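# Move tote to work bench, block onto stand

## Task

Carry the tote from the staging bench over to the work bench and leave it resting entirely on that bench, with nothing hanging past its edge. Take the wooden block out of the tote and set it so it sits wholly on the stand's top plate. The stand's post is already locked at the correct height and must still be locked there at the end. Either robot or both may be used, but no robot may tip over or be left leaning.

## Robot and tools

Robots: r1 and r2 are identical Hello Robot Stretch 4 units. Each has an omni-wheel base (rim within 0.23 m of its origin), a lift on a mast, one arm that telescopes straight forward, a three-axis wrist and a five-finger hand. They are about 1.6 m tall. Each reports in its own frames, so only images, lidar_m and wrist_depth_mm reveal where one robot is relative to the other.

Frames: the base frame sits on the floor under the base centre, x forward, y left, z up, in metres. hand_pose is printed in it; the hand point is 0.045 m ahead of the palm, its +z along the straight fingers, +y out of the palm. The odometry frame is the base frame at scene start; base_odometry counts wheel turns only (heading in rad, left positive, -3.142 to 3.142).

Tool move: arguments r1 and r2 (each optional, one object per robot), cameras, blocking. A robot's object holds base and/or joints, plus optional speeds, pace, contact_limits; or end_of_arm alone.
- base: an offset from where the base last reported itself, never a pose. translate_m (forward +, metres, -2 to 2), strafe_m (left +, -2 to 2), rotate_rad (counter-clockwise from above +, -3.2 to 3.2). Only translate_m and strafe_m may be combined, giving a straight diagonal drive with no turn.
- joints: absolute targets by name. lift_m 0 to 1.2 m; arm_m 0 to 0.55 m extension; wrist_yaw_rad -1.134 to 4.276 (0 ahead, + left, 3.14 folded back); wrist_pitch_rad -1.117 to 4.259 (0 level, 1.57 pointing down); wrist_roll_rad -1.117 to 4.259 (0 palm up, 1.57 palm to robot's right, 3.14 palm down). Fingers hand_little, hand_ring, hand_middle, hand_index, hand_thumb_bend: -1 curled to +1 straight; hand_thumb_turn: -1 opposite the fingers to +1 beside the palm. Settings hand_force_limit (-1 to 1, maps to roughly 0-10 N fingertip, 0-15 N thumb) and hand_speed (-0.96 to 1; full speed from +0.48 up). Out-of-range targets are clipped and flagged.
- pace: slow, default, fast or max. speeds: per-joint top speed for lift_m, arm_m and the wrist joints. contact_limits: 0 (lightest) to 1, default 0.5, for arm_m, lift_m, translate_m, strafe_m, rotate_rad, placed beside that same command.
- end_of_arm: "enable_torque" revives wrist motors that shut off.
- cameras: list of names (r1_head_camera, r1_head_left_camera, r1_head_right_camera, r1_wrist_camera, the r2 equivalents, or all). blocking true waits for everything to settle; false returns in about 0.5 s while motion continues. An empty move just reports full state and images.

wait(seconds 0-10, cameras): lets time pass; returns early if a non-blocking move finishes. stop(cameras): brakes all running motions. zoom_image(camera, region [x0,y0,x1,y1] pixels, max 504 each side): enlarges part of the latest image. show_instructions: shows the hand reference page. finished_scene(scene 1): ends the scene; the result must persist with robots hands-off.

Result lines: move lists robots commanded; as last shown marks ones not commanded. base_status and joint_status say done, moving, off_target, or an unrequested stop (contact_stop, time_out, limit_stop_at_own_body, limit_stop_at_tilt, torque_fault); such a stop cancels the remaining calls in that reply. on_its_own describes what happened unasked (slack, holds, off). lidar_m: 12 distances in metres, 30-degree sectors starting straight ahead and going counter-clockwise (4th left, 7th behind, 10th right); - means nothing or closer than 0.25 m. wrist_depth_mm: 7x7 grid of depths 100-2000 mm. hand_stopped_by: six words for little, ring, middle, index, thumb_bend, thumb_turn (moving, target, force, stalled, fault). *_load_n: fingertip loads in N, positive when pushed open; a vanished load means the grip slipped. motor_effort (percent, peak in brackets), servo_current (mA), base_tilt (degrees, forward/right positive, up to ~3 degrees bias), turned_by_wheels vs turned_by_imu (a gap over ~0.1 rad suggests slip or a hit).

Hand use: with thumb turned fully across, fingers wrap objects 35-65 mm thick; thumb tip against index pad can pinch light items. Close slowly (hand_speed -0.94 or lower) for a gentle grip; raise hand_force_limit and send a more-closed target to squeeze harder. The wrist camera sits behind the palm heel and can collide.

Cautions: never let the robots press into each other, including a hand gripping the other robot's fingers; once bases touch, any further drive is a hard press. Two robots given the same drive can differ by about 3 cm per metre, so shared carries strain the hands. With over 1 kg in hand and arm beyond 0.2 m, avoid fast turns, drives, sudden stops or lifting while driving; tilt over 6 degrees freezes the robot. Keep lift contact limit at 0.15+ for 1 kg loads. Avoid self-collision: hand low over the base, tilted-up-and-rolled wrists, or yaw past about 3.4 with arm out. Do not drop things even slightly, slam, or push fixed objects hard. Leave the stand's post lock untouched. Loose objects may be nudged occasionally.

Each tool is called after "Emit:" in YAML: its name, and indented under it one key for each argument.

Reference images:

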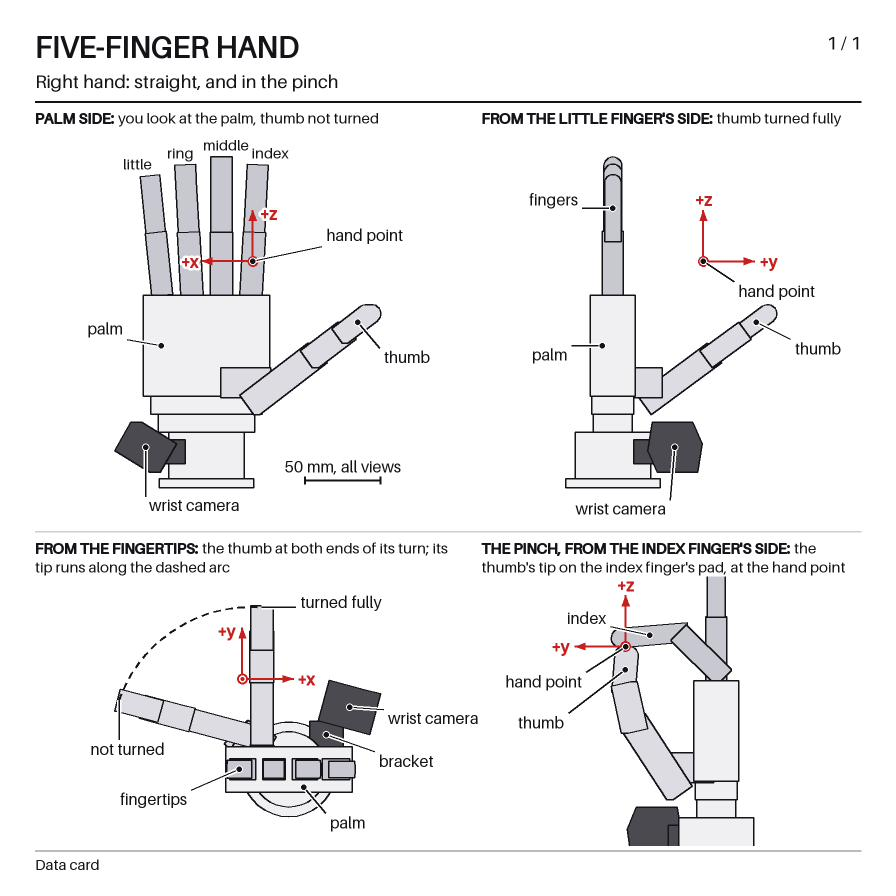

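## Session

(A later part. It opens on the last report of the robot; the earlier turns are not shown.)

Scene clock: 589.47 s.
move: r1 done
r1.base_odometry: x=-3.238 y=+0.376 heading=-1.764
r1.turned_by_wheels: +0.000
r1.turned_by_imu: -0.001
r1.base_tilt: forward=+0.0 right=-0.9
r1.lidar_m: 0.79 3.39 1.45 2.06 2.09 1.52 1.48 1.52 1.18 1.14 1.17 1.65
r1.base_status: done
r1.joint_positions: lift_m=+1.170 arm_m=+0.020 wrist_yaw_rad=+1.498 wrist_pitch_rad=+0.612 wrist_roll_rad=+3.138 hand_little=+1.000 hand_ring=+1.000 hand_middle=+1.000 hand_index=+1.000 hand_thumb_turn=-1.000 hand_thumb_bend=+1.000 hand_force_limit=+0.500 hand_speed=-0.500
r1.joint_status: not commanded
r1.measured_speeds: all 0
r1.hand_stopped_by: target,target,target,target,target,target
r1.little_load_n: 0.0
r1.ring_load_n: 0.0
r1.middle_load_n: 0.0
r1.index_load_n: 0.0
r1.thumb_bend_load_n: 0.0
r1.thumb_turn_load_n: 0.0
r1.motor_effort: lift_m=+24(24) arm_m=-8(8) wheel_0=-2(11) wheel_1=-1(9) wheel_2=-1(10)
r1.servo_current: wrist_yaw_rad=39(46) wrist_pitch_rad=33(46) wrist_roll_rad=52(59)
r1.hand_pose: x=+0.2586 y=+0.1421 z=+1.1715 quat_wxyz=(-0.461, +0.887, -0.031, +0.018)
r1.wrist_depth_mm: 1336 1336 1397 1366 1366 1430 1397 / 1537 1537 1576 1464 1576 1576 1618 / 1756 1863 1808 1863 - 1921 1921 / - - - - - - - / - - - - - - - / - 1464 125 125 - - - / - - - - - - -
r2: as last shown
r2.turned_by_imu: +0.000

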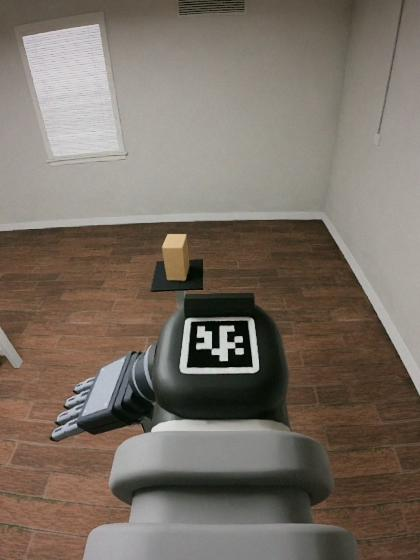

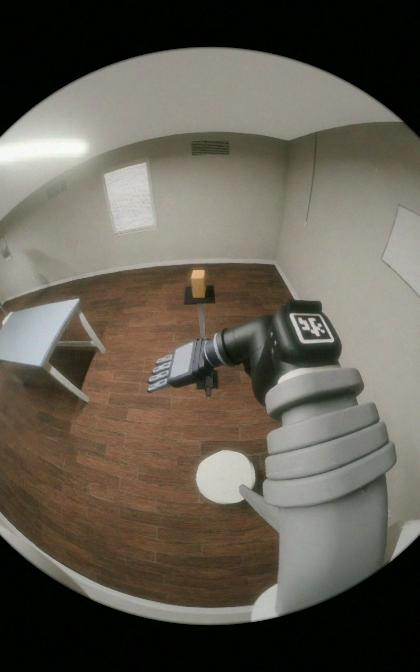

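Emit:
move:
  r1: {"base": {"strafe_m": 2.0}, "joints": {"wrist_yaw_rad": 0, "lift_m": 1.0}}
  r2: {"joints": {"lift_m": 1.0, "wrist_pitch_rad": 0.785, "wrist_yaw_rad": 0, "hand_thumb_turn": -1, "hand_speed": 0.0}}

Emit:
move:
  r1: {"base": {"strafe_m": 2.0}}
  cameras: ["r2_head_camera", "r2_wrist_camera", "r2_head_left_camera"]

Emit:
move:
  r1: {"base": {"strafe_m": 1.35}, "joints": {"wrist_pitch_rad": 0.785}}
  cameras: ["r1_wrist_camera", "r1_head_camera"]

Scene clock: 621.20 s.
move: r1 done; r2 done
r1.base_odometry: x=-1.275 y=-0.007 heading=-1.764
r1.turned_by_wheels: +0.000
r1.turned_by_imu: +0.008
r1.base_tilt: forward=-0.1 right=-0.9
r1.lidar_m: 0.52 0.53 0.76 2.61 2.09 1.51 1.44 1.49 2.08 3.13 0.73 0.55
r1.base_status: done
r1.joint_positions: lift_m=+1.000 arm_m=+0.020 wrist_yaw_rad=+0.003 wrist_pitch_rad=+0.612 wrist_roll_rad=+3.138 hand_little=+1.000 hand_ring=+1.000 hand_middle=+1.000 hand_index=+1.000 hand_thumb_turn=-1.000 hand_thumb_bend=+1.000 hand_force_limit=+0.500 hand_speed=-0.500
r1.joint_status: all done
r1.measured_speeds: all 0
r1.hand_stopped_by: target,target,target,target,target,target
r1.little_load_n: 0.0
r1.ring_load_n: 0.0
r1.middle_load_n: 0.0
r1.index_load_n: 0.0
r1.thumb_bend_load_n: 0.0
r1.thumb_turn_load_n: 0.0
r1.motor_effort: lift_m=+19(24) arm_m=-8(8) wheel_0=+2(12) wheel_1=+1(12) wheel_2=+2(4)
r1.servo_current: wrist_yaw_rad=39(137) wrist_pitch_rad=33(46) wrist_roll_rad=52(59)
r1.hand_pose: x=+0.3380 y=-0.0564 z=+1.0019 quat_wxyz=(-0.326, +0.629, -0.625, +0.326)
r1.wrist_depth_mm: 1138 1160 1182 1160 1182 1205 1229 / 1308 1336 1366 115 1336 1397 1397 / - - - - - - - / - - - - - - - / - - - - - - - / - - 125 124 - - - / - - - - - - -
r2.base_odometry: x=+0.907 y=-1.816 heading=+0.265
r2.turned_by_wheels: +0.000
r2.turned_by_imu: +0.001
r2.base_tilt: forward=+0.5 right=+0.1
r2.lidar_m: 0.64 0.67 2.14 2.68 1.89 1.38 1.32 1.38 1.88 2.65 0.94 0.67
r2.base_status: not commanded
r2.joint_positions: lift_m=+1.000 arm_m=+0.000 wrist_yaw_rad=+0.001 wrist_pitch_rad=+0.786 wrist_roll_rad=+3.137 hand_little=+1.000 hand_ring=+1.000 hand_middle=+1.000 hand_index=+1.000 hand_thumb_turn=-1.000 hand_thumb_bend=+1.000 hand_force_limit=+0.000 hand_speed=+0.000
r2.joint_status: all done
r2.measured_speeds: all 0
r2.hand_stopped_by: target,target,target,target,target,target
r2.little_load_n: 0.0
r2.ring_load_n: 0.0
r2.middle_load_n: -0.5
r2.index_load_n: 0.0
r2.thumb_bend_load_n: 0.0
r2.thumb_turn_load_n: 0.0
r2.motor_effort: lift_m=+26(29) arm_m=-2(3) wheel_0=-1(2) wheel_1=+0(1) wheel_2=+0(1)
r2.servo_current: wrist_yaw_rad=46(72) wrist_pitch_rad=46(85) wrist_roll_rad=39(59)
r2.hand_pose: x=+0.2848 y=-0.0567 z=+0.9785 quat_wxyz=(-0.270, +0.655, -0.652, +0.271)
r2.wrist_depth_mm: 1060 1078 1078 1078 1060 1042 1060 / 1182 1182 1160 1138 1138 1160 1138 / 1366 1397 1366 1336 - 1308 1281 / 1576 1537 1537 1537 - 1499 1499 / 1808 1756 1708 1708 - 1661 1618 / - - 168 166 - - - / - - 108 - - - -
pictures: none

Scene clock: 629.20 s.
move: r1 done
r1.base_odometry: x=+0.688 y=-0.391 heading=-1.764
r1.turned_by_wheels: +0.000
r1.turned_by_imu: +0.006
r1.base_tilt: forward=+0.0 right=-0.9
r1.lidar_m: 3.30 0.77 0.80 3.60 2.01 1.47 1.41 1.47 2.04 2.06 1.25 1.62
r1.base_status: done
r1.joint_positions: lift_m=+1.000 arm_m=+0.020 wrist_yaw_rad=+0.003 wrist_pitch_rad=+0.612 wrist_roll_rad=+3.138 hand_little=+1.000 hand_ring=+1.000 hand_middle=+1.000 hand_index=+1.000 hand_thumb_turn=-1.000 hand_thumb_bend=+1.000 hand_force_limit=+0.500 hand_speed=-0.500
r1.joint_status: not commanded
r1.measured_speeds: all 0
r1.hand_stopped_by: target,target,target,target,target,target
r1.little_load_n: 0.0
r1.ring_load_n: 0.0
r1.middle_load_n: 0.0
r1.index_load_n: 0.0
r1.thumb_bend_load_n: 0.0
r1.thumb_turn_load_n: 0.0
r1.motor_effort: lift_m=+19(19) arm_m=-8(8) wheel_0=+1(14) wheel_1=-1(11) wheel_2=+2(4)
r1.servo_current: wrist_yaw_rad=33(52) wrist_pitch_rad=39(46) wrist_roll_rad=46(59)
r1.hand_pose: x=+0.3380 y=-0.0564 z=+1.0019 quat_wxyz=(-0.326, +0.629, -0.625, +0.326)
r1.wrist_depth_mm: 1160 1160 1182 1182 1182 1205 1229 / 1308 1308 1336 1281 1366 1366 1366 / 1537 1576 1576 1618 - 1576 1661 / 1921 1921 1921 1983 - 1921 - / - - - - - - 931 / - - 138 125 - - - / - - - - - - -
r2: as last shown
r2.middle_load_n: 0.0
pictures: r2_head_camera, r2_head_left_camera, r2_wrist_camera
r2_wrist_camera: T_world_to_cam=[[0.05289, 0.99845, -0.01733, 0.08087], [0.72583, -0.02652, 0.68736, -0.87975], [0.68584, -0.04893, -0.72611, 0.67178]] pos_world=[0.17354, -0.0712, 1.09389]

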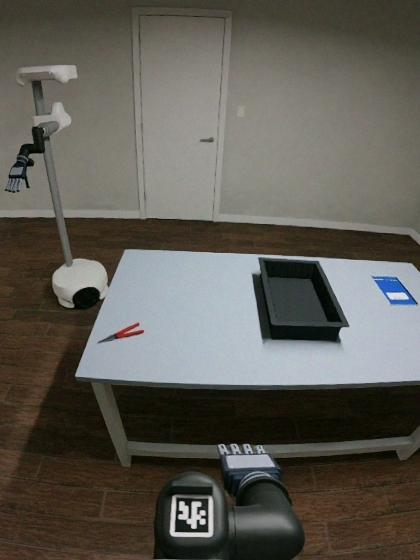

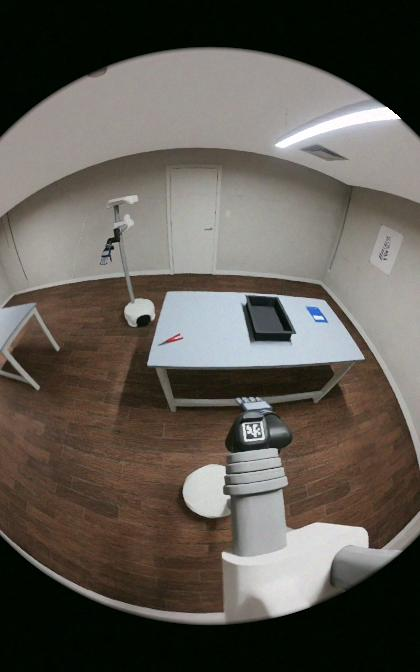

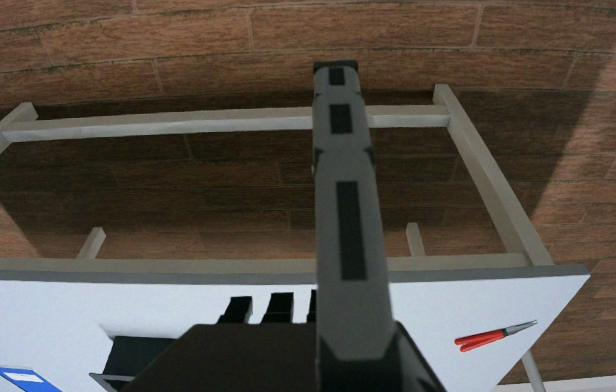

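Scene clock: 635.03 s.
move: r1 done
r1.base_odometry: x=+2.013 y=-0.649 heading=-1.764
r1.turned_by_wheels: +0.000
r1.turned_by_imu: +0.004
r1.base_tilt: forward=+0.1 right=-0.9
r1.lidar_m: 0.56 0.60 0.85 2.22 1.97 1.47 1.36 1.38 2.02 2.54 0.82 0.59
r1.base_status: done
r1.joint_positions: lift_m=+1.000 arm_m=+0.020 wrist_yaw_rad=+0.003 wrist_pitch_rad=+0.786 wrist_roll_rad=+3.138 hand_little=+1.000 hand_ring=+1.000 hand_middle=+1.000 hand_index=+1.000 hand_thumb_turn=-1.000 hand_thumb_bend=+1.000 hand_force_limit=+0.500 hand_speed=-0.500
r1.joint_status: all done
r1.measured_speeds: all 0
r1.hand_stopped_by: target,target,target,target,target,target
r1.little_load_n: 0.0
r1.ring_load_n: 0.0
r1.middle_load_n: 0.0
r1.index_load_n: 0.0
r1.thumb_bend_load_n: 0.0
r1.thumb_turn_load_n: 0.0
r1.motor_effort: lift_m=+19(19) arm_m=-8(8) wheel_0=-1(13) wheel_1=+0(13) wheel_2=+2(4)
r1.servo_current: wrist_yaw_rad=33(52) wrist_pitch_rad=33(52) wrist_roll_rad=52(59)
r1.hand_pose: x=+0.3052 y=-0.0565 z=+0.9792 quat_wxyz=(-0.270, +0.655, -0.651, +0.271)
r1.wrist_depth_mm: 1042 1060 1078 1078 1078 1078 1118 / 1205 1182 1205 1138 1229 1229 1229 / 1336 1366 1366 1397 - 1397 1397 / 1464 1499 1537 - - 1576 1576 / - - - - - - - / - - 125 124 - - - / - - - - - - -
r2: as last shown
pictures: r1_head_camera, r1_wrist_camera
r1_wrist_camera: T_world_to_cam=[[-0.02366, 0.99921, 0.03184, 0.04584], [0.69327, -0.00655, 0.72065, -0.92866], [0.72029, 0.03913, -0.69257, 0.62587]] pos_world=[0.19409, -0.07638, 1.10123]

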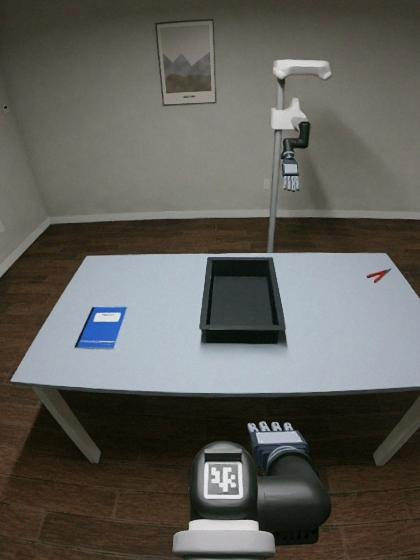

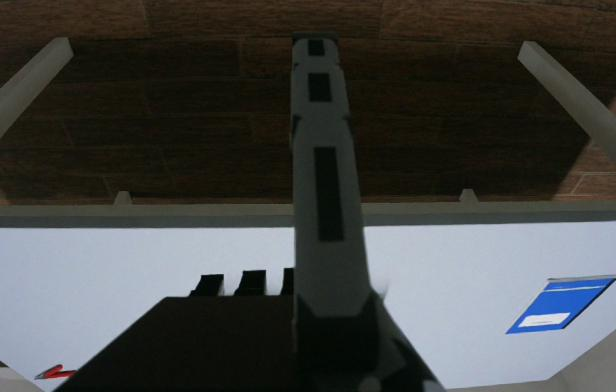

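Emit:
zoom_image:
  camera: "r1_head_camera"
  region: [180, 240, 310, 360]

Emit:
zoom_image:
  camera: "r2_head_camera"
  region: [240, 240, 370, 360]

Scaled by 3.877 from the camera's image (finer frame: 1200x1600).

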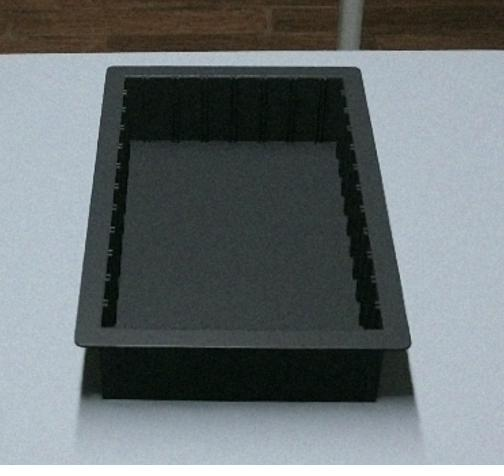

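This scene's latest camera images include none from r2_head_camera. They are from: r1_head_camera, r1_wrist_camera. r2_head_camera's image comes with the result of a call that names it in "cameras".

Emit:
move:
  r1: {"base": {"strafe_m": 0.0185, "translate_m": 0.24}, "joints": {"wrist_pitch_rad": 0.61, "wrist_yaw_rad": -0.042}}
  r2: {"base": {"strafe_m": -0.291, "translate_m": 0.319}, "joints": {"wrist_pitch_rad": 0.61, "wrist_yaw_rad": -0.036}}

Emit:
move:
  r1: {"joints": {"arm_m": 0.20, "lift_m": 0.95}}
  r2: {"joints": {"arm_m": 0.20, "lift_m": 0.95}}
  cameras: ["r1_head_camera", "r1_wrist_camera", "r2_head_camera", "r2_wrist_camera"]

Scene clock: 666.83 s.
move: r1 done; r2 done
r1.base_odometry: x=+1.985 y=-0.888 heading=-1.763
r1.turned_by_wheels: +0.000
r1.turned_by_imu: +0.000
r1.base_tilt: forward=-0.1 right=-0.9
r1.lidar_m: 0.36 0.38 0.49 2.19 2.31 1.71 1.62 1.65 2.36 2.50 0.48 0.36
r1.base_status: done
r1.joint_positions: lift_m=+1.000 arm_m=+0.020 wrist_yaw_rad=-0.039 wrist_pitch_rad=+0.617 wrist_roll_rad=+3.138 hand_little=+1.000 hand_ring=+1.000 hand_middle=+1.000 hand_index=+1.000 hand_thumb_turn=-1.000 hand_thumb_bend=+1.000 hand_force_limit=+0.500 hand_speed=-0.500
r1.joint_status: all done
r1.measured_speeds: all 0
r1.hand_stopped_by: target,target,target,target,target,target
r1.little_load_n: 0.0
r1.ring_load_n: 0.0
r1.middle_load_n: 0.0
r1.index_load_n: 0.0
r1.thumb_bend_load_n: 0.0
r1.thumb_turn_load_n: 0.0
r1.motor_effort: lift_m=+19(19) arm_m=-7(8) wheel_0=+0(10) wheel_1=+2(12) wheel_2=+0(10)
r1.servo_current: wrist_yaw_rad=39(78) wrist_pitch_rad=46(124) wrist_roll_rad=46(59)
r1.hand_pose: x=+0.3346 y=-0.0625 z=+1.0012 quat_wxyz=(-0.318, +0.617, -0.639, +0.332)
r1.wrist_depth_mm: - - - - - - - / - - - 106 - - - / - - - - - - - / - - 421 - - - - / - - 488 - - - - / - - 125 124 - - - / - - - - - - -
r2.base_odometry: x=+1.291 y=-2.013 heading=+0.265
r2.turned_by_wheels: +0.000
r2.turned_by_imu: +0.002
r2.base_tilt: forward=+0.3 right=+0.2
r2.lidar_m: 0.32 0.36 0.48 2.37 2.31 1.70 1.62 1.71 2.38 2.36 0.49 0.34
r2.base_status: done
r2.joint_positions: lift_m=+1.000 arm_m=+0.000 wrist_yaw_rad=-0.035 wrist_pitch_rad=+0.618 wrist_roll_rad=+3.137 hand_little=+1.000 hand_ring=+1.000 hand_middle=+1.000 hand_index=+1.000 hand_thumb_turn=-1.000 hand_thumb_bend=+1.000 hand_force_limit=+0.000 hand_speed=+0.000
r2.joint_status: all done
r2.measured_speeds: all 0
r2.hand_stopped_by: target,target,target,target,target,target
r2.little_load_n: 0.0
r2.ring_load_n: 0.0
r2.middle_load_n: 0.0
r2.index_load_n: 0.0
r2.thumb_bend_load_n: 0.0
r2.thumb_turn_load_n: 0.0
r2.motor_effort: lift_m=+26(26) arm_m=-2(2) wheel_0=-1(13) wheel_1=-1(5) wheel_2=+1(8)
r2.servo_current: wrist_yaw_rad=52(78) wrist_pitch_rad=52(137) wrist_roll_rad=39(52)
r2.hand_pose: x=+0.3144 y=-0.0618 z=+1.0004 quat_wxyz=(-0.318, +0.619, -0.638, +0.330)
r2.wrist_depth_mm: - 1078 - - - - - / - - - 113 - - - / - - - - - - - / - - - - - - - / - - 504 - - - - / - - 190 166 - - - / - - 108 - - - -
pictures: none

Scene clock: 668.53 s.
move: r1 done; r2 done
r1.base_odometry: x=+1.985 y=-0.888 heading=-1.763
r1.turned_by_wheels: +0.000
r1.turned_by_imu: +0.000
r1.base_tilt: forward=+0.0 right=-1.0
r1.lidar_m: 0.33 0.37 0.50 2.18 2.30 1.72 1.62 1.63 2.37 2.52 0.47 0.36
r1.base_status: not commanded
r1.joint_positions: lift_m=+0.950 arm_m=+0.200 wrist_yaw_rad=-0.039 wrist_pitch_rad=+0.617 wrist_roll_rad=+3.138 hand_little=+1.000 hand_ring=+1.000 hand_middle=+1.000 hand_index=+1.000 hand_thumb_turn=-1.000 hand_thumb_bend=+1.000 hand_force_limit=+0.500 hand_speed=-0.500
r1.joint_status: all done
r1.measured_speeds: all 0
r1.hand_stopped_by: target,target,target,target,target,target
r1.little_load_n: 0.0
r1.ring_load_n: 0.0
r1.middle_load_n: 0.0
r1.index_load_n: 0.0
r1.thumb_bend_load_n: 0.0
r1.thumb_turn_load_n: 0.0
r1.motor_effort: lift_m=+18(20) arm_m=+8(10) wheel_0=-1(1) wheel_1=+2(2) wheel_2=+0(1)
r1.servo_current: wrist_yaw_rad=33(46) wrist_pitch_rad=39(46) wrist_roll_rad=52(65)
r1.hand_pose: x=+0.5140 y=-0.0625 z=+0.9512 quat_wxyz=(-0.318, +0.617, -0.639, +0.332)
r1.wrist_depth_mm: - - - - - - - / - 238 236 113 242 243 - / - 279 - - - 286 - / - - - - - - - / - - 424 - - - - / - - 125 124 - - - / - - - - - - -
r2.base_odometry: x=+1.291 y=-2.013 heading=+0.265
r2.turned_by_wheels: +0.000
r2.turned_by_imu: +0.000
r2.base_tilt: forward=+0.4 right=+0.2
r2.lidar_m: 0.33 0.35 0.49 2.36 2.35 1.70 1.63 1.71 2.35 2.36 0.48 0.36
r2.base_status: not commanded
r2.joint_positions: lift_m=+0.950 arm_m=+0.200 wrist_yaw_rad=-0.035 wrist_pitch_rad=+0.618 wrist_roll_rad=+3.138 hand_little=+1.000 hand_ring=+1.000 hand_middle=+1.000 hand_index=+1.000 hand_thumb_turn=-1.000 hand_thumb_bend=+1.000 hand_force_limit=+0.000 hand_speed=+0.000
r2.joint_status: all done
r2.measured_speeds: all 0
r2.hand_stopped_by: target,target,target,target,target,target
r2.little_load_n: 0.0
r2.ring_load_n: 0.0
r2.middle_load_n: 0.0
r2.index_load_n: 0.0
r2.thumb_bend_load_n: 0.0
r2.thumb_turn_load_n: 0.0
r2.motor_effort: lift_m=+16(24) arm_m=+4(9) wheel_0=-1(1) wheel_1=-1(2) wheel_2=+1(1)
r2.servo_current: wrist_yaw_rad=26(72) wrist_pitch_rad=65(78) wrist_roll_rad=33(52)
r2.hand_pose: x=+0.5144 y=-0.0619 z=+0.9512 quat_wxyz=(-0.318, +0.619, -0.638, +0.331)
r2.wrist_depth_mm: - - - - - - - / - 260 266 121 253 - - / - 267 - - - - - / - 310 - - - - - / 580 - 407 - - - - / - - 211 187 - - - / - - 108 - - - -
r1_wrist_camera: T_world_to_cam=[[0.01337, 0.99952, 0.02777, 0.04253], [0.56119, -0.03049, 0.82712, -1.08823], [0.82758, 0.00452, -0.56134, 0.27427]] pos_world=[0.38316, -0.07693, 1.05288]
r2_wrist_camera: T_world_to_cam=[[0.09121, 0.9958, -0.0079, 0.04458], [0.59931, -0.04856, 0.79904, -1.07019], [0.7953, -0.07762, -0.60122, 0.31737]] pos_world=[0.3849, -0.07172, 1.04629]

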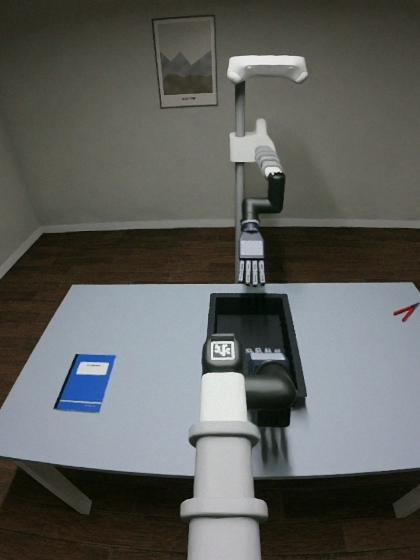

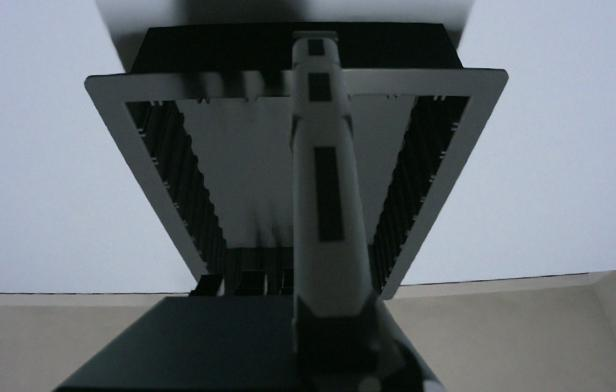

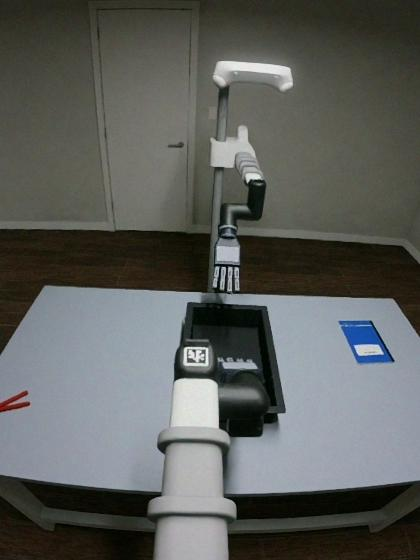

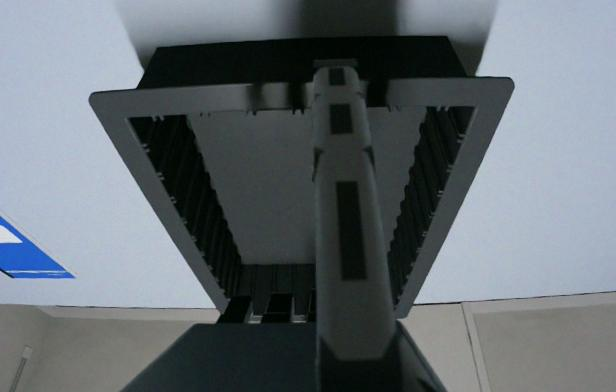

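Emit:
move:
  r1: {"joints": {"arm_m": 0.240}}
  r2: {"joints": {"arm_m": 0.229}}

Emit:
move:
  r1: {"joints": {"lift_m": 0.85}, "speeds": {"lift_m": 0.15}, "contact_limits": {"lift_m": 0.1}}
  r2: {"joints": {"lift_m": 0.85}, "speeds": {"lift_m": 0.15}, "contact_limits": {"lift_m": 0.1}}
  cameras: ["r1_head_camera", "r1_wrist_camera", "r2_head_camera", "r2_wrist_camera"]

Scene clock: 684.27 s.
move: r1 done; r2 done
r1.base_odometry: x=+1.985 y=-0.888 heading=-1.763
r1.turned_by_wheels: +0.000
r1.turned_by_imu: +0.000
r1.base_tilt: forward=+0.0 right=-1.0
r1.lidar_m: 0.32 0.38 0.51 2.19 2.29 1.70 1.60 1.63 2.35 2.52 0.48 0.35
r1.base_status: not commanded
r1.joint_positions: lift_m=+0.950 arm_m=+0.240 wrist_yaw_rad=-0.039 wrist_pitch_rad=+0.617 wrist_roll_rad=+3.138 hand_little=+1.000 hand_ring=+1.000 hand_middle=+1.000 hand_index=+1.000 hand_thumb_turn=-1.000 hand_thumb_bend=+1.000 hand_force_limit=+0.500 hand_speed=-0.500
r1.joint_status: all done
r1.measured_speeds: all 0
r1.hand_stopped_by: target,target,target,target,target,target
r1.little_load_n: 0.0
r1.ring_load_n: 0.0
r1.middle_load_n: 0.0
r1.index_load_n: 0.0
r1.thumb_bend_load_n: 0.0
r1.thumb_turn_load_n: 0.0
r1.motor_effort: lift_m=+19(19) arm_m=+8(10) wheel_0=+0(1) wheel_1=+2(2) wheel_2=+0(1)
r1.servo_current: wrist_yaw_rad=39(46) wrist_pitch_rad=39(46) wrist_roll_rad=59(59)
r1.hand_pose: x=+0.5540 y=-0.0625 z=+0.9512 quat_wxyz=(-0.318, +0.617, -0.639, +0.332)
r1.wrist_depth_mm: - 202 205 202 208 209 - / - 260 - 106 - 245 - / - 285 - - - 293 - / - - - - - - - / - - 539 - - - - / - - 138 124 - - - / - - - - - - -
r2.base_odometry: x=+1.291 y=-2.013 heading=+0.265
r2.turned_by_wheels: +0.000
r2.turned_by_imu: +0.000
r2.base_tilt: forward=+0.4 right=+0.1
r2.lidar_m: 0.33 0.37 0.48 2.37 2.33 1.69 1.63 1.69 2.34 2.35 0.47 0.35
r2.base_status: not commanded
r2.joint_positions: lift_m=+0.950 arm_m=+0.229 wrist_yaw_rad=-0.035 wrist_pitch_rad=+0.618 wrist_roll_rad=+3.138 hand_little=+1.000 hand_ring=+1.000 hand_middle=+1.000 hand_index=+1.000 hand_thumb_turn=-1.000 hand_thumb_bend=+1.000 hand_force_limit=+0.000 hand_speed=+0.000
r2.joint_status: all done
r2.measured_speeds: all 0
r2.hand_stopped_by: target,target,target,target,target,target
r2.little_load_n: 0.0
r2.ring_load_n: 0.0
r2.middle_load_n: 0.0
r2.index_load_n: 0.0
r2.thumb_bend_load_n: 0.0
r2.thumb_turn_load_n: 0.0
r2.motor_effort: lift_m=+16(17) arm_m=+4(9) wheel_0=-1(1) wheel_1=-2(2) wheel_2=+1(1)
r2.servo_current: wrist_yaw_rad=65(65) wrist_pitch_rad=59(78) wrist_roll_rad=46(52)
r2.hand_pose: x=+0.5434 y=-0.0619 z=+0.9512 quat_wxyz=(-0.318, +0.619, -0.638, +0.331)
r2.wrist_depth_mm: - 255 251 252 248 - - / - 234 - 113 - 236 - / - 270 - - - - - / - 310 - - - - - / - - 418 - - - - / - - 455 166 - - - / - - 108 - - - -
pictures: none

Scene clock: 685.70 s.
move: r1 done; r2 done
r1.base_odometry: x=+1.985 y=-0.888 heading=-1.763
r1.turned_by_wheels: +0.000
r1.turned_by_imu: +0.000
r1.base_tilt: forward=+0.0 right=-1.0
r1.lidar_m: 0.34 0.37 0.51 2.20 2.30 1.70 1.62 1.62 2.36 2.51 0.49 0.36
r1.base_status: not commanded
r1.joint_positions: lift_m=+0.850 arm_m=+0.240 wrist_yaw_rad=-0.039 wrist_pitch_rad=+0.617 wrist_roll_rad=+3.138 hand_little=+1.000 hand_ring=+1.000 hand_middle=+1.000 hand_index=+1.000 hand_thumb_turn=-1.000 hand_thumb_bend=+1.000 hand_force_limit=+0.500 hand_speed=-0.500
r1.joint_status: all done
r1.measured_speeds: all 0
r1.hand_stopped_by: target,target,target,target,target,target
r1.little_load_n: 0.0
r1.ring_load_n: 0.0
r1.middle_load_n: 0.0
r1.index_load_n: 0.0
r1.thumb_bend_load_n: 0.0
r1.thumb_turn_load_n: 0.0
r1.motor_effort: lift_m=+19(19) arm_m=+8(8) wheel_0=+0(1) wheel_1=+2(2) wheel_2=+0(1)
r1.servo_current: wrist_yaw_rad=33(46) wrist_pitch_rad=46(52) wrist_roll_rad=59(59)
r1.contact_limits: lift_m 0.1
r1.hand_pose: x=+0.5540 y=-0.0625 z=+0.8512 quat_wxyz=(-0.318, +0.617, -0.639, +0.332)
r1.wrist_depth_mm: - - - - - - - / - - - 106 - - - / - - 145 - 144 145 - / 166 222 - - - 253 - / 202 233 - - - 248 - / - 243 138 124 - 285 - / - - - - - - -
r2.base_odometry: x=+1.291 y=-2.013 heading=+0.265
r2.turned_by_wheels: +0.000
r2.turned_by_imu: +0.000
r2.base_tilt: forward=+0.3 right=+0.1
r2.lidar_m: 0.32 0.35 0.49 2.38 2.33 1.71 1.63 1.68 2.33 2.35 0.47 0.35
r2.base_status: not commanded
r2.joint_positions: lift_m=+0.850 arm_m=+0.229 wrist_yaw_rad=-0.035 wrist_pitch_rad=+0.618 wrist_roll_rad=+3.138 hand_little=+1.000 hand_ring=+1.000 hand_middle=+1.000 hand_index=+1.000 hand_thumb_turn=-1.000 hand_thumb_bend=+1.000 hand_force_limit=+0.000 hand_speed=+0.000
r2.joint_status: all done
r2.measured_speeds: all 0
r2.hand_stopped_by: target,target,target,target,target,target
r2.little_load_n: 0.0
r2.ring_load_n: 0.0
r2.middle_load_n: 0.0
r2.index_load_n: 0.0
r2.thumb_bend_load_n: 0.0
r2.thumb_turn_load_n: -0.5
r2.motor_effort: lift_m=+17(17) arm_m=+4(5) wheel_0=-1(2) wheel_1=-1(2) wheel_2=+1(1)
r2.servo_current: wrist_yaw_rad=65(65) wrist_pitch_rad=46(78) wrist_roll_rad=39(52)
r2.contact_limits: lift_m 0.1
r2.hand_pose: x=+0.5434 y=-0.0619 z=+0.8512 quat_wxyz=(-0.318, +0.619, -0.638, +0.331)
r2.wrist_depth_mm: - - - - - - - / - 200 199 189 191 191 - / - 180 177 174 170 169 - / 153 153 146 140 - 140 - / 185 226 - - - 225 - / - 247 190 166 - - - / - - 108 - - - -
r1_wrist_camera: T_world_to_cam=[[0.01337, 0.99952, 0.02777, 0.04477], [0.56108, -0.03049, 0.8272, -1.02799], [0.82765, 0.00452, -0.56122, 0.18489]] pos_world=[0.42317, -0.07693, 0.95288]
r2_wrist_camera: T_world_to_cam=[[0.09121, 0.9958, -0.0079, 0.04114], [0.59931, -0.04856, 0.79904, -1.00767], [0.7953, -0.07762, -0.60122, 0.23418]] pos_world=[0.4139, -0.07172, 0.94629]

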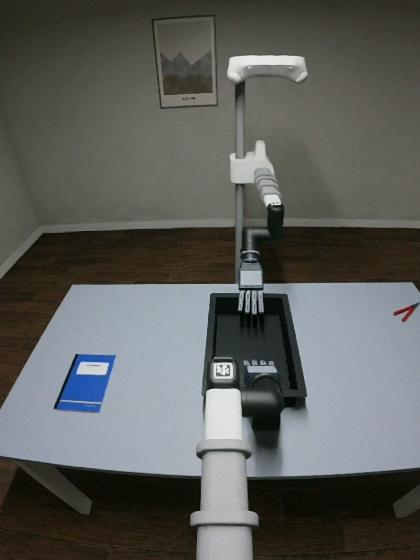

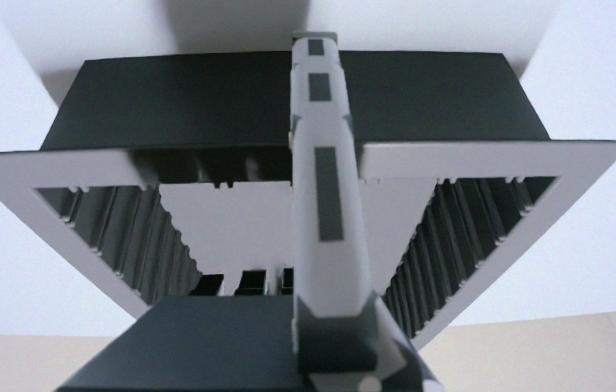

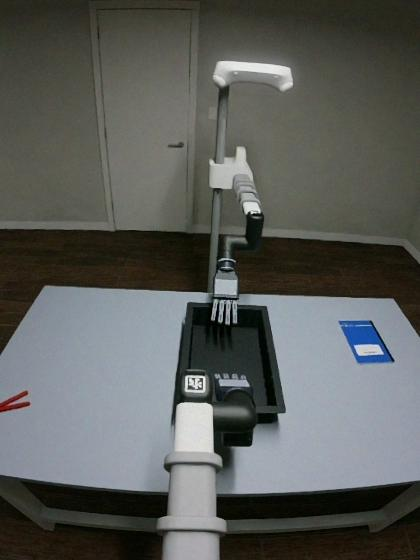

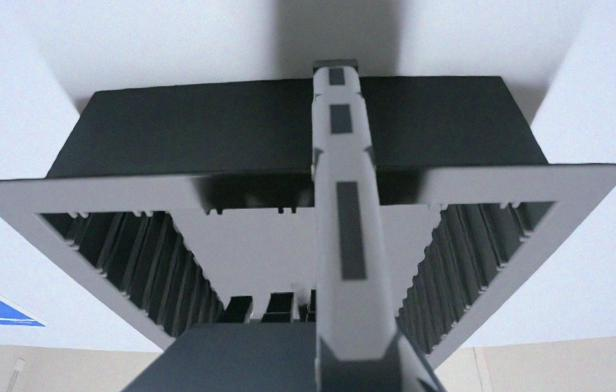

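Emit:
move:
  r1: {"joints": {"lift_m": 0.817, "arm_m": 0.244}, "speeds": {"lift_m": 0.1}, "contact_limits": {"lift_m": 0.1}}
  r2: {"joints": {"lift_m": 0.817, "arm_m": 0.230}, "speeds": {"lift_m": 0.1}, "contact_limits": {"lift_m": 0.1}}

Emit:
move:
  r1: {"joints": {"hand_speed": -0.8, "hand_force_limit": -0.7, "hand_index": -0.4, "hand_middle": -0.4, "hand_ring": -0.4, "hand_thumb_bend": -0.3}}
  r2: {"joints": {"hand_speed": -0.8, "hand_force_limit": -0.7, "hand_index": -0.4, "hand_middle": -0.4, "hand_ring": -0.4, "hand_thumb_bend": -0.3}}
  cameras: ["r1_head_camera", "r1_wrist_camera", "r2_head_camera", "r2_wrist_camera"]

Scene clock: 695.50 s.
move: r1 done; r2 done
r1.base_odometry: x=+1.985 y=-0.888 heading=-1.763
r1.turned_by_wheels: +0.000
r1.turned_by_imu: +0.001
r1.base_tilt: forward=-0.1 right=-1.0
r1.lidar_m: 0.32 0.38 0.50 2.19 2.31 1.71 1.62 1.64 2.35 2.51 0.49 0.36
r1.base_status: not commanded
r1.joint_positions: lift_m=+0.817 arm_m=+0.244 wrist_yaw_rad=-0.039 wrist_pitch_rad=+0.617 wrist_roll_rad=+3.138 hand_little=+1.000 hand_ring=+1.000 hand_middle=+1.000 hand_index=+1.000 hand_thumb_turn=-1.000 hand_thumb_bend=+1.000 hand_force_limit=+0.500 hand_speed=-0.500
r1.joint_status: all done
r1.measured_speeds: all 0
r1.hand_stopped_by: target,target,target,target,target,target
r1.little_load_n: 0.0
r1.ring_load_n: 0.0
r1.middle_load_n: 0.0
r1.index_load_n: -0.5
r1.thumb_bend_load_n: 0.0
r1.thumb_turn_load_n: 0.0
r1.motor_effort: lift_m=+19(19) arm_m=+8(9) wheel_0=+0(1) wheel_1=+2(2) wheel_2=+0(1)
r1.servo_current: wrist_yaw_rad=46(46) wrist_pitch_rad=39(52) wrist_roll_rad=52(65)
r1.contact_limits: lift_m 0.1
r1.hand_pose: x=+0.5580 y=-0.0625 z=+0.8182 quat_wxyz=(-0.318, +0.617, -0.639, +0.332)
r1.wrist_depth_mm: 156 159 162 156 161 165 - / 172 173 177 108 180 181 - / - - - - - - - / - - - - - 122 - / - 133 211 - - 220 - / 182 212 125 124 - 236 - / - - - - - - -
r2.base_odometry: x=+1.291 y=-2.013 heading=+0.265
r2.turned_by_wheels: +0.000
r2.turned_by_imu: +0.000
r2.base_tilt: forward=+0.3 right=+0.1
r2.lidar_m: 0.31 0.35 0.49 2.36 2.32 1.71 1.64 1.72 2.35 2.34 0.47 0.35
r2.base_status: not commanded
r2.joint_positions: lift_m=+0.817 arm_m=+0.230 wrist_yaw_rad=-0.035 wrist_pitch_rad=+0.618 wrist_roll_rad=+3.138 hand_little=+1.000 hand_ring=+1.000 hand_middle=+1.000 hand_index=+1.000 hand_thumb_turn=-1.000 hand_thumb_bend=+1.000 hand_force_limit=+0.000 hand_speed=+0.000
r2.joint_status: all done
r2.measured_speeds: all 0
r2.hand_stopped_by: target,target,target,target,target,target
r2.little_load_n: 0.0
r2.ring_load_n: 0.0
r2.middle_load_n: 0.0
r2.index_load_n: 0.0
r2.thumb_bend_load_n: 0.0
r2.thumb_turn_load_n: 0.0
r2.motor_effort: lift_m=+17(18) arm_m=+4(7) wheel_0=-1(2) wheel_1=-1(2) wheel_2=+1(1)
r2.servo_current: wrist_yaw_rad=33(59) wrist_pitch_rad=65(85) wrist_roll_rad=39(52)
r2.contact_limits: lift_m 0.1
r2.hand_pose: x=+0.5444 y=-0.0619 z=+0.8182 quat_wxyz=(-0.318, +0.619, -0.638, +0.331)
r2.wrist_depth_mm: - - - - - - - / - - - 113 - - - / - 175 175 172 169 168 - / 158 158 154 152 - 147 146 / 132 130 128 127 - 122 - / 178 229 190 166 - 208 - / - 257 108 - - - -
pictures: none

Scene clock: 700.30 s.
move: r1 off_target; r2 off_target
r1.base_odometry: x=+1.985 y=-0.888 heading=-1.763
r1.turned_by_wheels: +0.000
r1.turned_by_imu: +0.001
r1.base_tilt: forward=+0.0 right=-0.8
r1.lidar_m: 0.34 0.36 0.51 2.19 2.30 1.71 1.61 1.63 2.39 2.51 0.48 0.36
r1.base_status: not commanded
r1.joint_positions: lift_m=+0.817 arm_m=+0.244 wrist_yaw_rad=-0.039 wrist_pitch_rad=+0.614 wrist_roll_rad=+3.138 hand_little=+1.000 hand_ring=-0.219 hand_middle=-0.163 hand_index=-0.293 hand_thumb_turn=-1.000 hand_thumb_bend=+0.287 hand_force_limit=-0.700 hand_speed=-0.800
r1.joint_status: hand_ring off_target (ended at -0.219, target -0.400); hand_middle off_target (ended at -0.163, target -0.400); hand_index off_target (ended at -0.293, target -0.400); hand_thumb_bend off_target (ended at +0.287, target -0.300); the others done
r1.measured_speeds: all 0
r1.hand_stopped_by: target,force,force,force,force,target
r1.little_load_n: 0.0
r1.ring_load_n: 1.0
r1.middle_load_n: 0.0
r1.index_load_n: 3.0
r1.thumb_bend_load_n: 2.0
r1.thumb_turn_load_n: 0.0
r1.motor_effort: lift_m=+19(19) arm_m=+8(8) wheel_0=-1(1) wheel_1=+2(2) wheel_2=+0(1)
r1.servo_current: wrist_yaw_rad=46(46) wrist_pitch_rad=39(46) wrist_roll_rad=52(59)
r1.contact_limits: lift_m 0.1
r1.hand_pose: x=+0.5584 y=-0.0625 z=+0.8185 quat_wxyz=(-0.318, +0.616, -0.639, +0.332)
r1.wrist_depth_mm: 156 160 162 164 165 166 - / 172 176 174 179 180 181 - / - - - - - - - / - - - - - 123 - / 157 134 156 - - 228 - / 184 213 138 124 - 236 - / - - - - - - -
r2.base_odometry: x=+1.291 y=-2.013 heading=+0.265
r2.turned_by_wheels: +0.000
r2.turned_by_imu: +0.001
r2.base_tilt: forward=+0.3 right=+0.1
r2.lidar_m: 0.32 0.36 0.48 2.36 2.32 1.71 1.63 1.71 2.35 2.35 0.48 0.33
r2.base_status: not commanded
r2.joint_positions: lift_m=+0.817 arm_m=+0.230 wrist_yaw_rad=-0.035 wrist_pitch_rad=+0.615 wrist_roll_rad=+3.138 hand_little=+1.000 hand_ring=-0.219 hand_middle=-0.219 hand_index=-0.201 hand_thumb_turn=-1.000 hand_thumb_bend=+0.239 hand_force_limit=-0.700 hand_speed=-0.800
r2.joint_status: hand_ring off_target (ended at -0.219, target -0.400); hand_middle off_target (ended at -0.219, target -0.400); hand_index off_target (ended at -0.201, target -0.400); hand_thumb_bend off_target (ended at +0.239, target -0.300); the others done
r2.measured_speeds: all 0
r2.hand_stopped_by: target,force,force,force,force,target
r2.little_load_n: 0.0
r2.ring_load_n: 2.0
r2.middle_load_n: 1.5
r2.index_load_n: 1.5
r2.thumb_bend_load_n: 2.5
r2.thumb_turn_load_n: 0.0
r2.motor_effort: lift_m=+17(17) arm_m=+1(5) wheel_0=-1(1) wheel_1=-1(2) wheel_2=+1(1)
r2.servo_current: wrist_yaw_rad=78(78) wrist_pitch_rad=65(72) wrist_roll_rad=39(52)
r2.contact_limits: lift_m 0.1
r2.hand_pose: x=+0.5448 y=-0.0619 z=+0.8185 quat_wxyz=(-0.319, +0.618, -0.638, +0.331)
r2.wrist_depth_mm: - - - - - - - / - - - - - - - / - 176 174 172 170 167 - / 158 158 154 151 153 147 146 / 133 131 129 128 122 122 - / 179 229 189 150 - 216 - / - 258 109 - - - -
r1_wrist_camera: T_world_to_cam=[[0.01332, 0.99952, 0.0278, 0.04563], [0.5594, -0.03049, 0.82833, -1.00337], [0.82879, 0.00452, -0.55954, 0.16087]] pos_world=[0.42736, -0.07693, 0.91987]
r2_wrist_camera: T_world_to_cam=[[0.09117, 0.99581, -0.00777, 0.04067], [0.59742, -0.04846, 0.80046, -0.98252], [0.79673, -0.07762, -0.59934, 0.21108]] pos_world=[0.4151, -0.07172, 0.91329]

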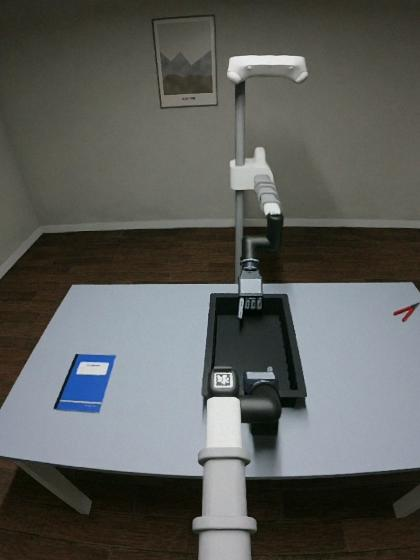

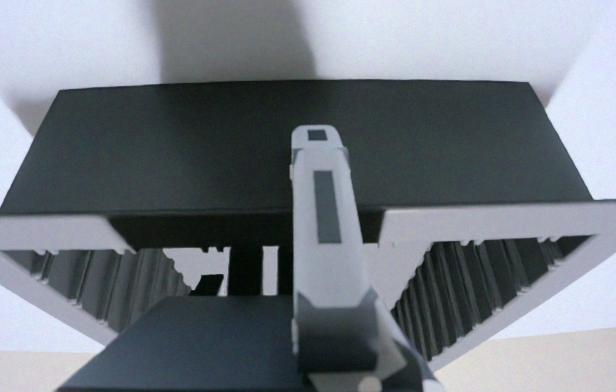

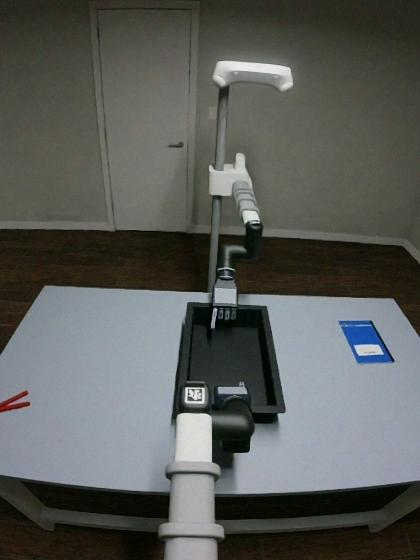

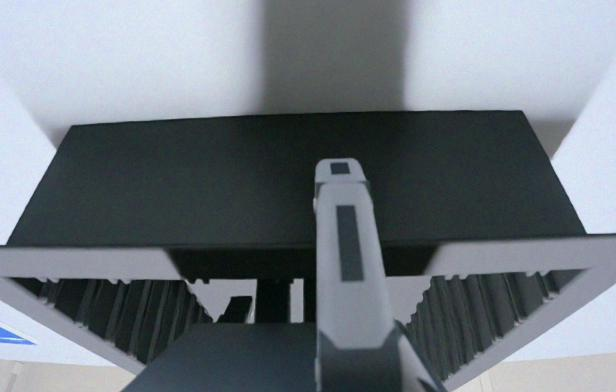

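Emit:
move:
  r1: {"joints": {"hand_speed": -0.9, "hand_force_limit": -0.3, "hand_index": -0.7, "hand_middle": -0.7, "hand_ring": -0.7, "hand_thumb_bend": -0.5}}
  r2: {"joints": {"hand_speed": -0.9, "hand_force_limit": -0.3, "hand_index": -0.7, "hand_middle": -0.7, "hand_ring": -0.7, "hand_thumb_bend": -0.5}}

Emit:
move:
  r1: {"joints": {"hand_speed": -0.92, "hand_force_limit": 0.5, "hand_thumb_bend": -0.6}}
  r2: {"joints": {"hand_speed": -0.92, "hand_force_limit": 0.5, "hand_thumb_bend": -0.6}}

Scene clock: 705.43 s.
move: r1 off_target; r2 off_target
r1.base_odometry: x=+1.985 y=-0.888 heading=-1.763
r1.turned_by_wheels: +0.000
r1.turned_by_imu: +0.001
r1.base_tilt: forward=+0.0 right=-0.9
r1.lidar_m: 0.33 0.36 0.52 2.20 2.32 1.70 1.62 1.63 2.35 2.52 0.49 0.35
r1.base_status: not commanded
r1.joint_positions: lift_m=+0.817 arm_m=+0.244 wrist_yaw_rad=-0.039 wrist_pitch_rad=+0.614 wrist_roll_rad=+3.138 hand_little=+1.000 hand_ring=-0.235 hand_middle=-0.189 hand_index=-0.300 hand_thumb_turn=-1.000 hand_thumb_bend=+0.280 hand_force_limit=-0.300 hand_speed=-0.900
r1.joint_status: hand_ring off_target (ended at -0.235, target -0.700); hand_middle off_target (ended at -0.189, target -0.700); hand_index off_target (ended at -0.300, target -0.700); hand_thumb_bend off_target (ended at +0.280, target -0.500); the others done
r1.measured_speeds: all 0
r1.hand_stopped_by: target,force,force,force,force,target
r1.little_load_n: 0.0
r1.ring_load_n: 4.0
r1.middle_load_n: 5.5
r1.index_load_n: 4.0
r1.thumb_bend_load_n: 6.0
r1.thumb_turn_load_n: 0.5
r1.motor_effort: lift_m=+19(19) arm_m=+8(8) wheel_0=-1(1) wheel_1=+2(2) wheel_2=+0(1)
r1.servo_current: wrist_yaw_rad=39(39) wrist_pitch_rad=33(46) wrist_roll_rad=52(59)
r1.contact_limits: lift_m 0.1
r1.hand_pose: x=+0.5585 y=-0.0625 z=+0.8186 quat_wxyz=(-0.318, +0.616, -0.639, +0.332)
r1.wrist_depth_mm: 156 159 162 164 165 166 - / 172 173 177 179 181 181 - / - - - - - - - / - - - - - 122 - / 158 134 155 - - 228 - / 184 213 138 124 - 236 - / - - - - - - -
r2.base_odometry: x=+1.291 y=-2.013 heading=+0.265
r2.turned_by_wheels: +0.000
r2.turned_by_imu: +0.001
r2.base_tilt: forward=+0.3 right=+0.1
r2.lidar_m: 0.33 0.35 0.49 2.36 2.33 1.70 1.64 1.71 2.34 2.35 0.48 0.35
r2.base_status: not commanded
r2.joint_positions: lift_m=+0.817 arm_m=+0.230 wrist_yaw_rad=-0.035 wrist_pitch_rad=+0.615 wrist_roll_rad=+3.138 hand_little=+1.000 hand_ring=-0.236 hand_middle=-0.236 hand_index=-0.217 hand_thumb_turn=-1.000 hand_thumb_bend=+0.214 hand_force_limit=-0.300 hand_speed=-0.900
r2.joint_status: hand_ring off_target (ended at -0.236, target -0.700); hand_middle off_target (ended at -0.236, target -0.700); hand_index off_target (ended at -0.217, target -0.700); hand_thumb_bend off_target (ended at +0.214, target -0.500); the others done
r2.measured_speeds: all 0
r2.hand_stopped_by: target,force,force,force,force,target
r2.little_load_n: 0.0
r2.ring_load_n: 4.0
r2.middle_load_n: 4.0
r2.index_load_n: 3.5
r2.thumb_bend_load_n: 5.5
r2.thumb_turn_load_n: 0.0
r2.motor_effort: lift_m=+17(17) arm_m=-1(2) wheel_0=+0(1) wheel_1=-1(2) wheel_2=+1(1)
r2.servo_current: wrist_yaw_rad=52(65) wrist_pitch_rad=46(59) wrist_roll_rad=39(59)
r2.contact_limits: lift_m 0.1
r2.hand_pose: x=+0.5449 y=-0.0619 z=+0.8186 quat_wxyz=(-0.319, +0.618, -0.637, +0.331)
r2.wrist_depth_mm: - - - - - - - / - - - - - - - / - 176 174 172 170 167 - / 156 158 154 151 152 147 146 / 132 130 129 128 121 122 - / 178 220 173 150 - 216 - / - 258 109 - - - -
pictures: none

Scene clock: 706.33 s.
move: r1 off_target; r2 off_target
r1.base_odometry: x=+1.985 y=-0.888 heading=-1.763
r1.turned_by_wheels: +0.000
r1.turned_by_imu: +0.000
r1.base_tilt: forward=+0.0 right=-0.9
r1.lidar_m: 0.33 0.37 0.52 2.18 2.31 1.71 1.62 1.64 2.36 2.53 0.46 0.36
r1.base_status: not commanded
r1.joint_positions: lift_m=+0.817 arm_m=+0.244 wrist_yaw_rad=-0.039 wrist_pitch_rad=+0.614 wrist_roll_rad=+3.138 hand_little=+1.000 hand_ring=-0.235 hand_middle=-0.189 hand_index=-0.300 hand_thumb_turn=-1.000 hand_thumb_bend=+0.264 hand_force_limit=+0.500 hand_speed=-0.920
r1.joint_status: hand_thumb_bend off_target (ended at +0.264, target -0.600); the others done
r1.measured_speeds: all 0
r1.hand_stopped_by: target,force,force,force,force,target
r1.little_load_n: 0.0
r1.ring_load_n: 4.5
r1.middle_load_n: 6.0
r1.index_load_n: 4.5
r1.thumb_bend_load_n: 11.5
r1.thumb_turn_load_n: 0.0
r1.motor_effort: lift_m=+19(19) arm_m=+8(8) wheel_0=+0(1) wheel_1=+2(2) wheel_2=+0(1)
r1.servo_current: wrist_yaw_rad=39(46) wrist_pitch_rad=33(46) wrist_roll_rad=59(59)
r1.contact_limits: lift_m 0.1
r1.hand_pose: x=+0.5585 y=-0.0625 z=+0.8186 quat_wxyz=(-0.318, +0.616, -0.639, +0.332)
r1.wrist_depth_mm: 156 159 162 164 165 166 - / 171 176 176 179 181 181 - / - - - - - - - / - - - - - 122 - / 158 134 156 - - 227 - / 184 214 138 124 - 236 - / - - - - - - -
r2.base_odometry: x=+1.291 y=-2.013 heading=+0.265
r2.turned_by_wheels: +0.000
r2.turned_by_imu: +0.000
r2.base_tilt: forward=+0.3 right=+0.1
r2.lidar_m: 0.32 0.35 0.48 2.36 2.33 1.71 1.63 1.71 2.35 2.35 0.47 0.34
r2.base_status: not commanded
r2.joint_positions: lift_m=+0.817 arm_m=+0.230 wrist_yaw_rad=-0.035 wrist_pitch_rad=+0.615 wrist_roll_rad=+3.138 hand_little=+1.000 hand_ring=-0.236 hand_middle=-0.236 hand_index=-0.217 hand_thumb_turn=-1.000 hand_thumb_bend=+0.159 hand_force_limit=+0.500 hand_speed=-0.920
r2.joint_status: hand_thumb_bend off_target (ended at +0.159, target -0.600); the others done
r2.measured_speeds: all 0
r2.hand_stopped_by: target,force,force,force,force,target
r2.little_load_n: 0.0
r2.ring_load_n: 4.0
r2.middle_load_n: 4.0
r2.index_load_n: 4.0
r2.thumb_bend_load_n: 11.0
r2.thumb_turn_load_n: 0.5
r2.motor_effort: lift_m=+17(17) arm_m=-1(2) wheel_0=-1(1) wheel_1=-2(2) wheel_2=+1(1)
r2.servo_current: wrist_yaw_rad=65(65) wrist_pitch_rad=52(65) wrist_roll_rad=39(52)
r2.contact_limits: lift_m 0.1
r2.hand_pose: x=+0.5449 y=-0.0619 z=+0.8186 quat_wxyz=(-0.319, +0.618, -0.637, +0.331)
r2.wrist_depth_mm: - - - - - - - / - - - - - - - / - 176 174 172 169 167 - / 157 158 154 151 152 147 146 / 132 130 128 128 122 122 - / 178 220 189 150 - 216 - / - 259 108 - - - -
pictures: none

Emit:
move:
  r1: {"joints": {"lift_m": 0.837}, "speeds": {"lift_m": 0.03}, "contact_limits": {"lift_m": 0.4}}
  r2: {"joints": {"lift_m": 0.837}, "speeds": {"lift_m": 0.03}, "contact_limits": {"lift_m": 0.4}}
  cameras: ["r1_head_camera", "r1_wrist_camera", "r2_head_camera", "r2_wrist_camera"]

Scene clock: 709.30 s.
move: r1 done; r2 done
r1.base_odometry: x=+1.985 y=-0.888 heading=-1.763
r1.turned_by_wheels: +0.000
r1.turned_by_imu: +0.000
r1.base_tilt: forward=+0.1 right=-0.9
r1.lidar_m: 0.34 0.38 0.51 2.20 2.29 1.72 1.62 1.63 2.36 2.51 0.48 0.34
r1.base_status: not commanded
r1.joint_positions: lift_m=+0.837 arm_m=+0.244 wrist_yaw_rad=-0.039 wrist_pitch_rad=+0.614 wrist_roll_rad=+3.138 hand_little=+1.000 hand_ring=-0.235 hand_middle=-0.189 hand_index=-0.300 hand_thumb_turn=-1.000 hand_thumb_bend=+0.264 hand_force_limit=+0.500 hand_speed=-0.920
r1.joint_status: all done
r1.measured_speeds: all 0
r1.hand_stopped_by: target,force,force,force,force,target
r1.little_load_n: 0.0
r1.ring_load_n: 4.0
r1.middle_load_n: 6.0
r1.index_load_n: 4.5
r1.thumb_bend_load_n: 11.5
r1.thumb_turn_load_n: 0.5
r1.motor_effort: lift_m=+25(27) arm_m=+7(8) wheel_0=+0(1) wheel_1=+2(2) wheel_2=+0(1)
r1.servo_current: wrist_yaw_rad=39(46) wrist_pitch_rad=39(39) wrist_roll_rad=46(59)
r1.contact_limits: lift_m 0.4
r1.hand_pose: x=+0.5585 y=-0.0625 z=+0.8380 quat_wxyz=(-0.318, +0.616, -0.639, +0.332)
r1.wrist_depth_mm: 178 177 179 180 181 181 - / - - - - - - - / - - - - - - - / - - - - - 122 - / 158 134 156 - - 219 - / 184 213 138 124 - 234 - / - - - - - - -
r2.base_odometry: x=+1.291 y=-2.013 heading=+0.265
r2.turned_by_wheels: +0.000
r2.turned_by_imu: +0.000
r2.base_tilt: forward=+0.3 right=+0.2
r2.lidar_m: 0.32 0.36 0.47 2.36 2.35 1.70 1.63 1.70 2.32 2.35 0.45 0.36
r2.base_status: not commanded
r2.joint_positions: lift_m=+0.837 arm_m=+0.230 wrist_yaw_rad=-0.035 wrist_pitch_rad=+0.615 wrist_roll_rad=+3.138 hand_little=+1.000 hand_ring=-0.236 hand_middle=-0.236 hand_index=-0.217 hand_thumb_turn=-1.000 hand_thumb_bend=+0.159 hand_force_limit=+0.500 hand_speed=-0.920
r2.joint_status: all done
r2.measured_speeds: all 0
r2.hand_stopped_by: target,force,force,force,force,target
r2.little_load_n: 0.0
r2.ring_load_n: 4.5
r2.middle_load_n: 4.0
r2.index_load_n: 3.5
r2.thumb_bend_load_n: 11.5
r2.thumb_turn_load_n: 0.5
r2.motor_effort: lift_m=+27(29) arm_m=-1(2) wheel_0=-1(1) wheel_1=-1(2) wheel_2=+1(1)
r2.servo_current: wrist_yaw_rad=59(72) wrist_pitch_rad=52(65) wrist_roll_rad=46(52)
r2.contact_limits: lift_m 0.4
r2.hand_pose: x=+0.5449 y=-0.0619 z=+0.8377 quat_wxyz=(-0.319, +0.618, -0.637, +0.331)
r2.wrist_depth_mm: - - - - - - - / - - - - - - - / - 176 174 172 170 167 - / 157 158 154 151 152 147 146 / 133 131 129 128 121 122 - / 180 242 190 150 - 216 - / - 270 108 - - - -
r1_wrist_camera: T_world_to_cam=[[0.01333, 0.99953, 0.02767, 0.0452], [0.55899, -0.03039, 0.82862, -1.01961], [0.82907, 0.00442, -0.55913, 0.17127]] pos_world=[0.42736, -0.07693, 0.93937]
r2_wrist_camera: T_world_to_cam=[[0.09125, 0.9958, -0.00777, 0.04078], [0.59691, -0.04845, 0.80085, -0.99809], [0.7971, -0.07772, -0.59882, 0.22187]] pos_world=[0.4152, -0.07172, 0.93249]

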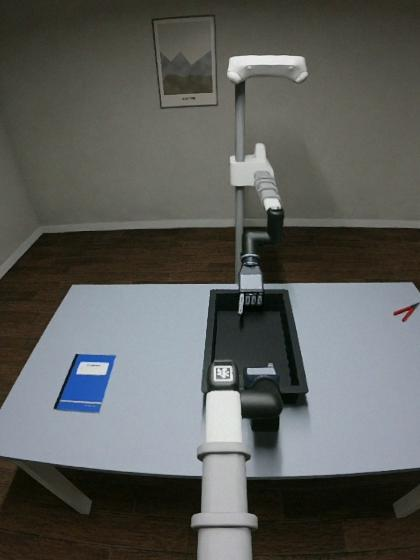

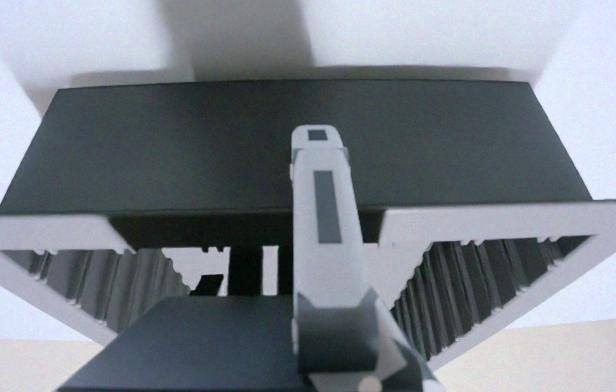

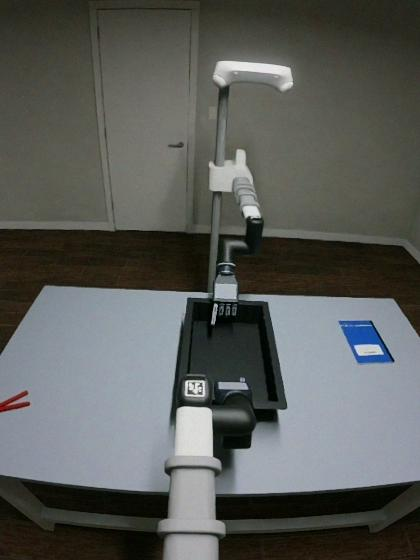

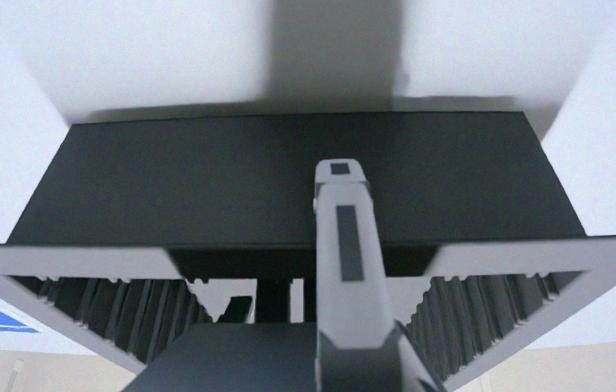

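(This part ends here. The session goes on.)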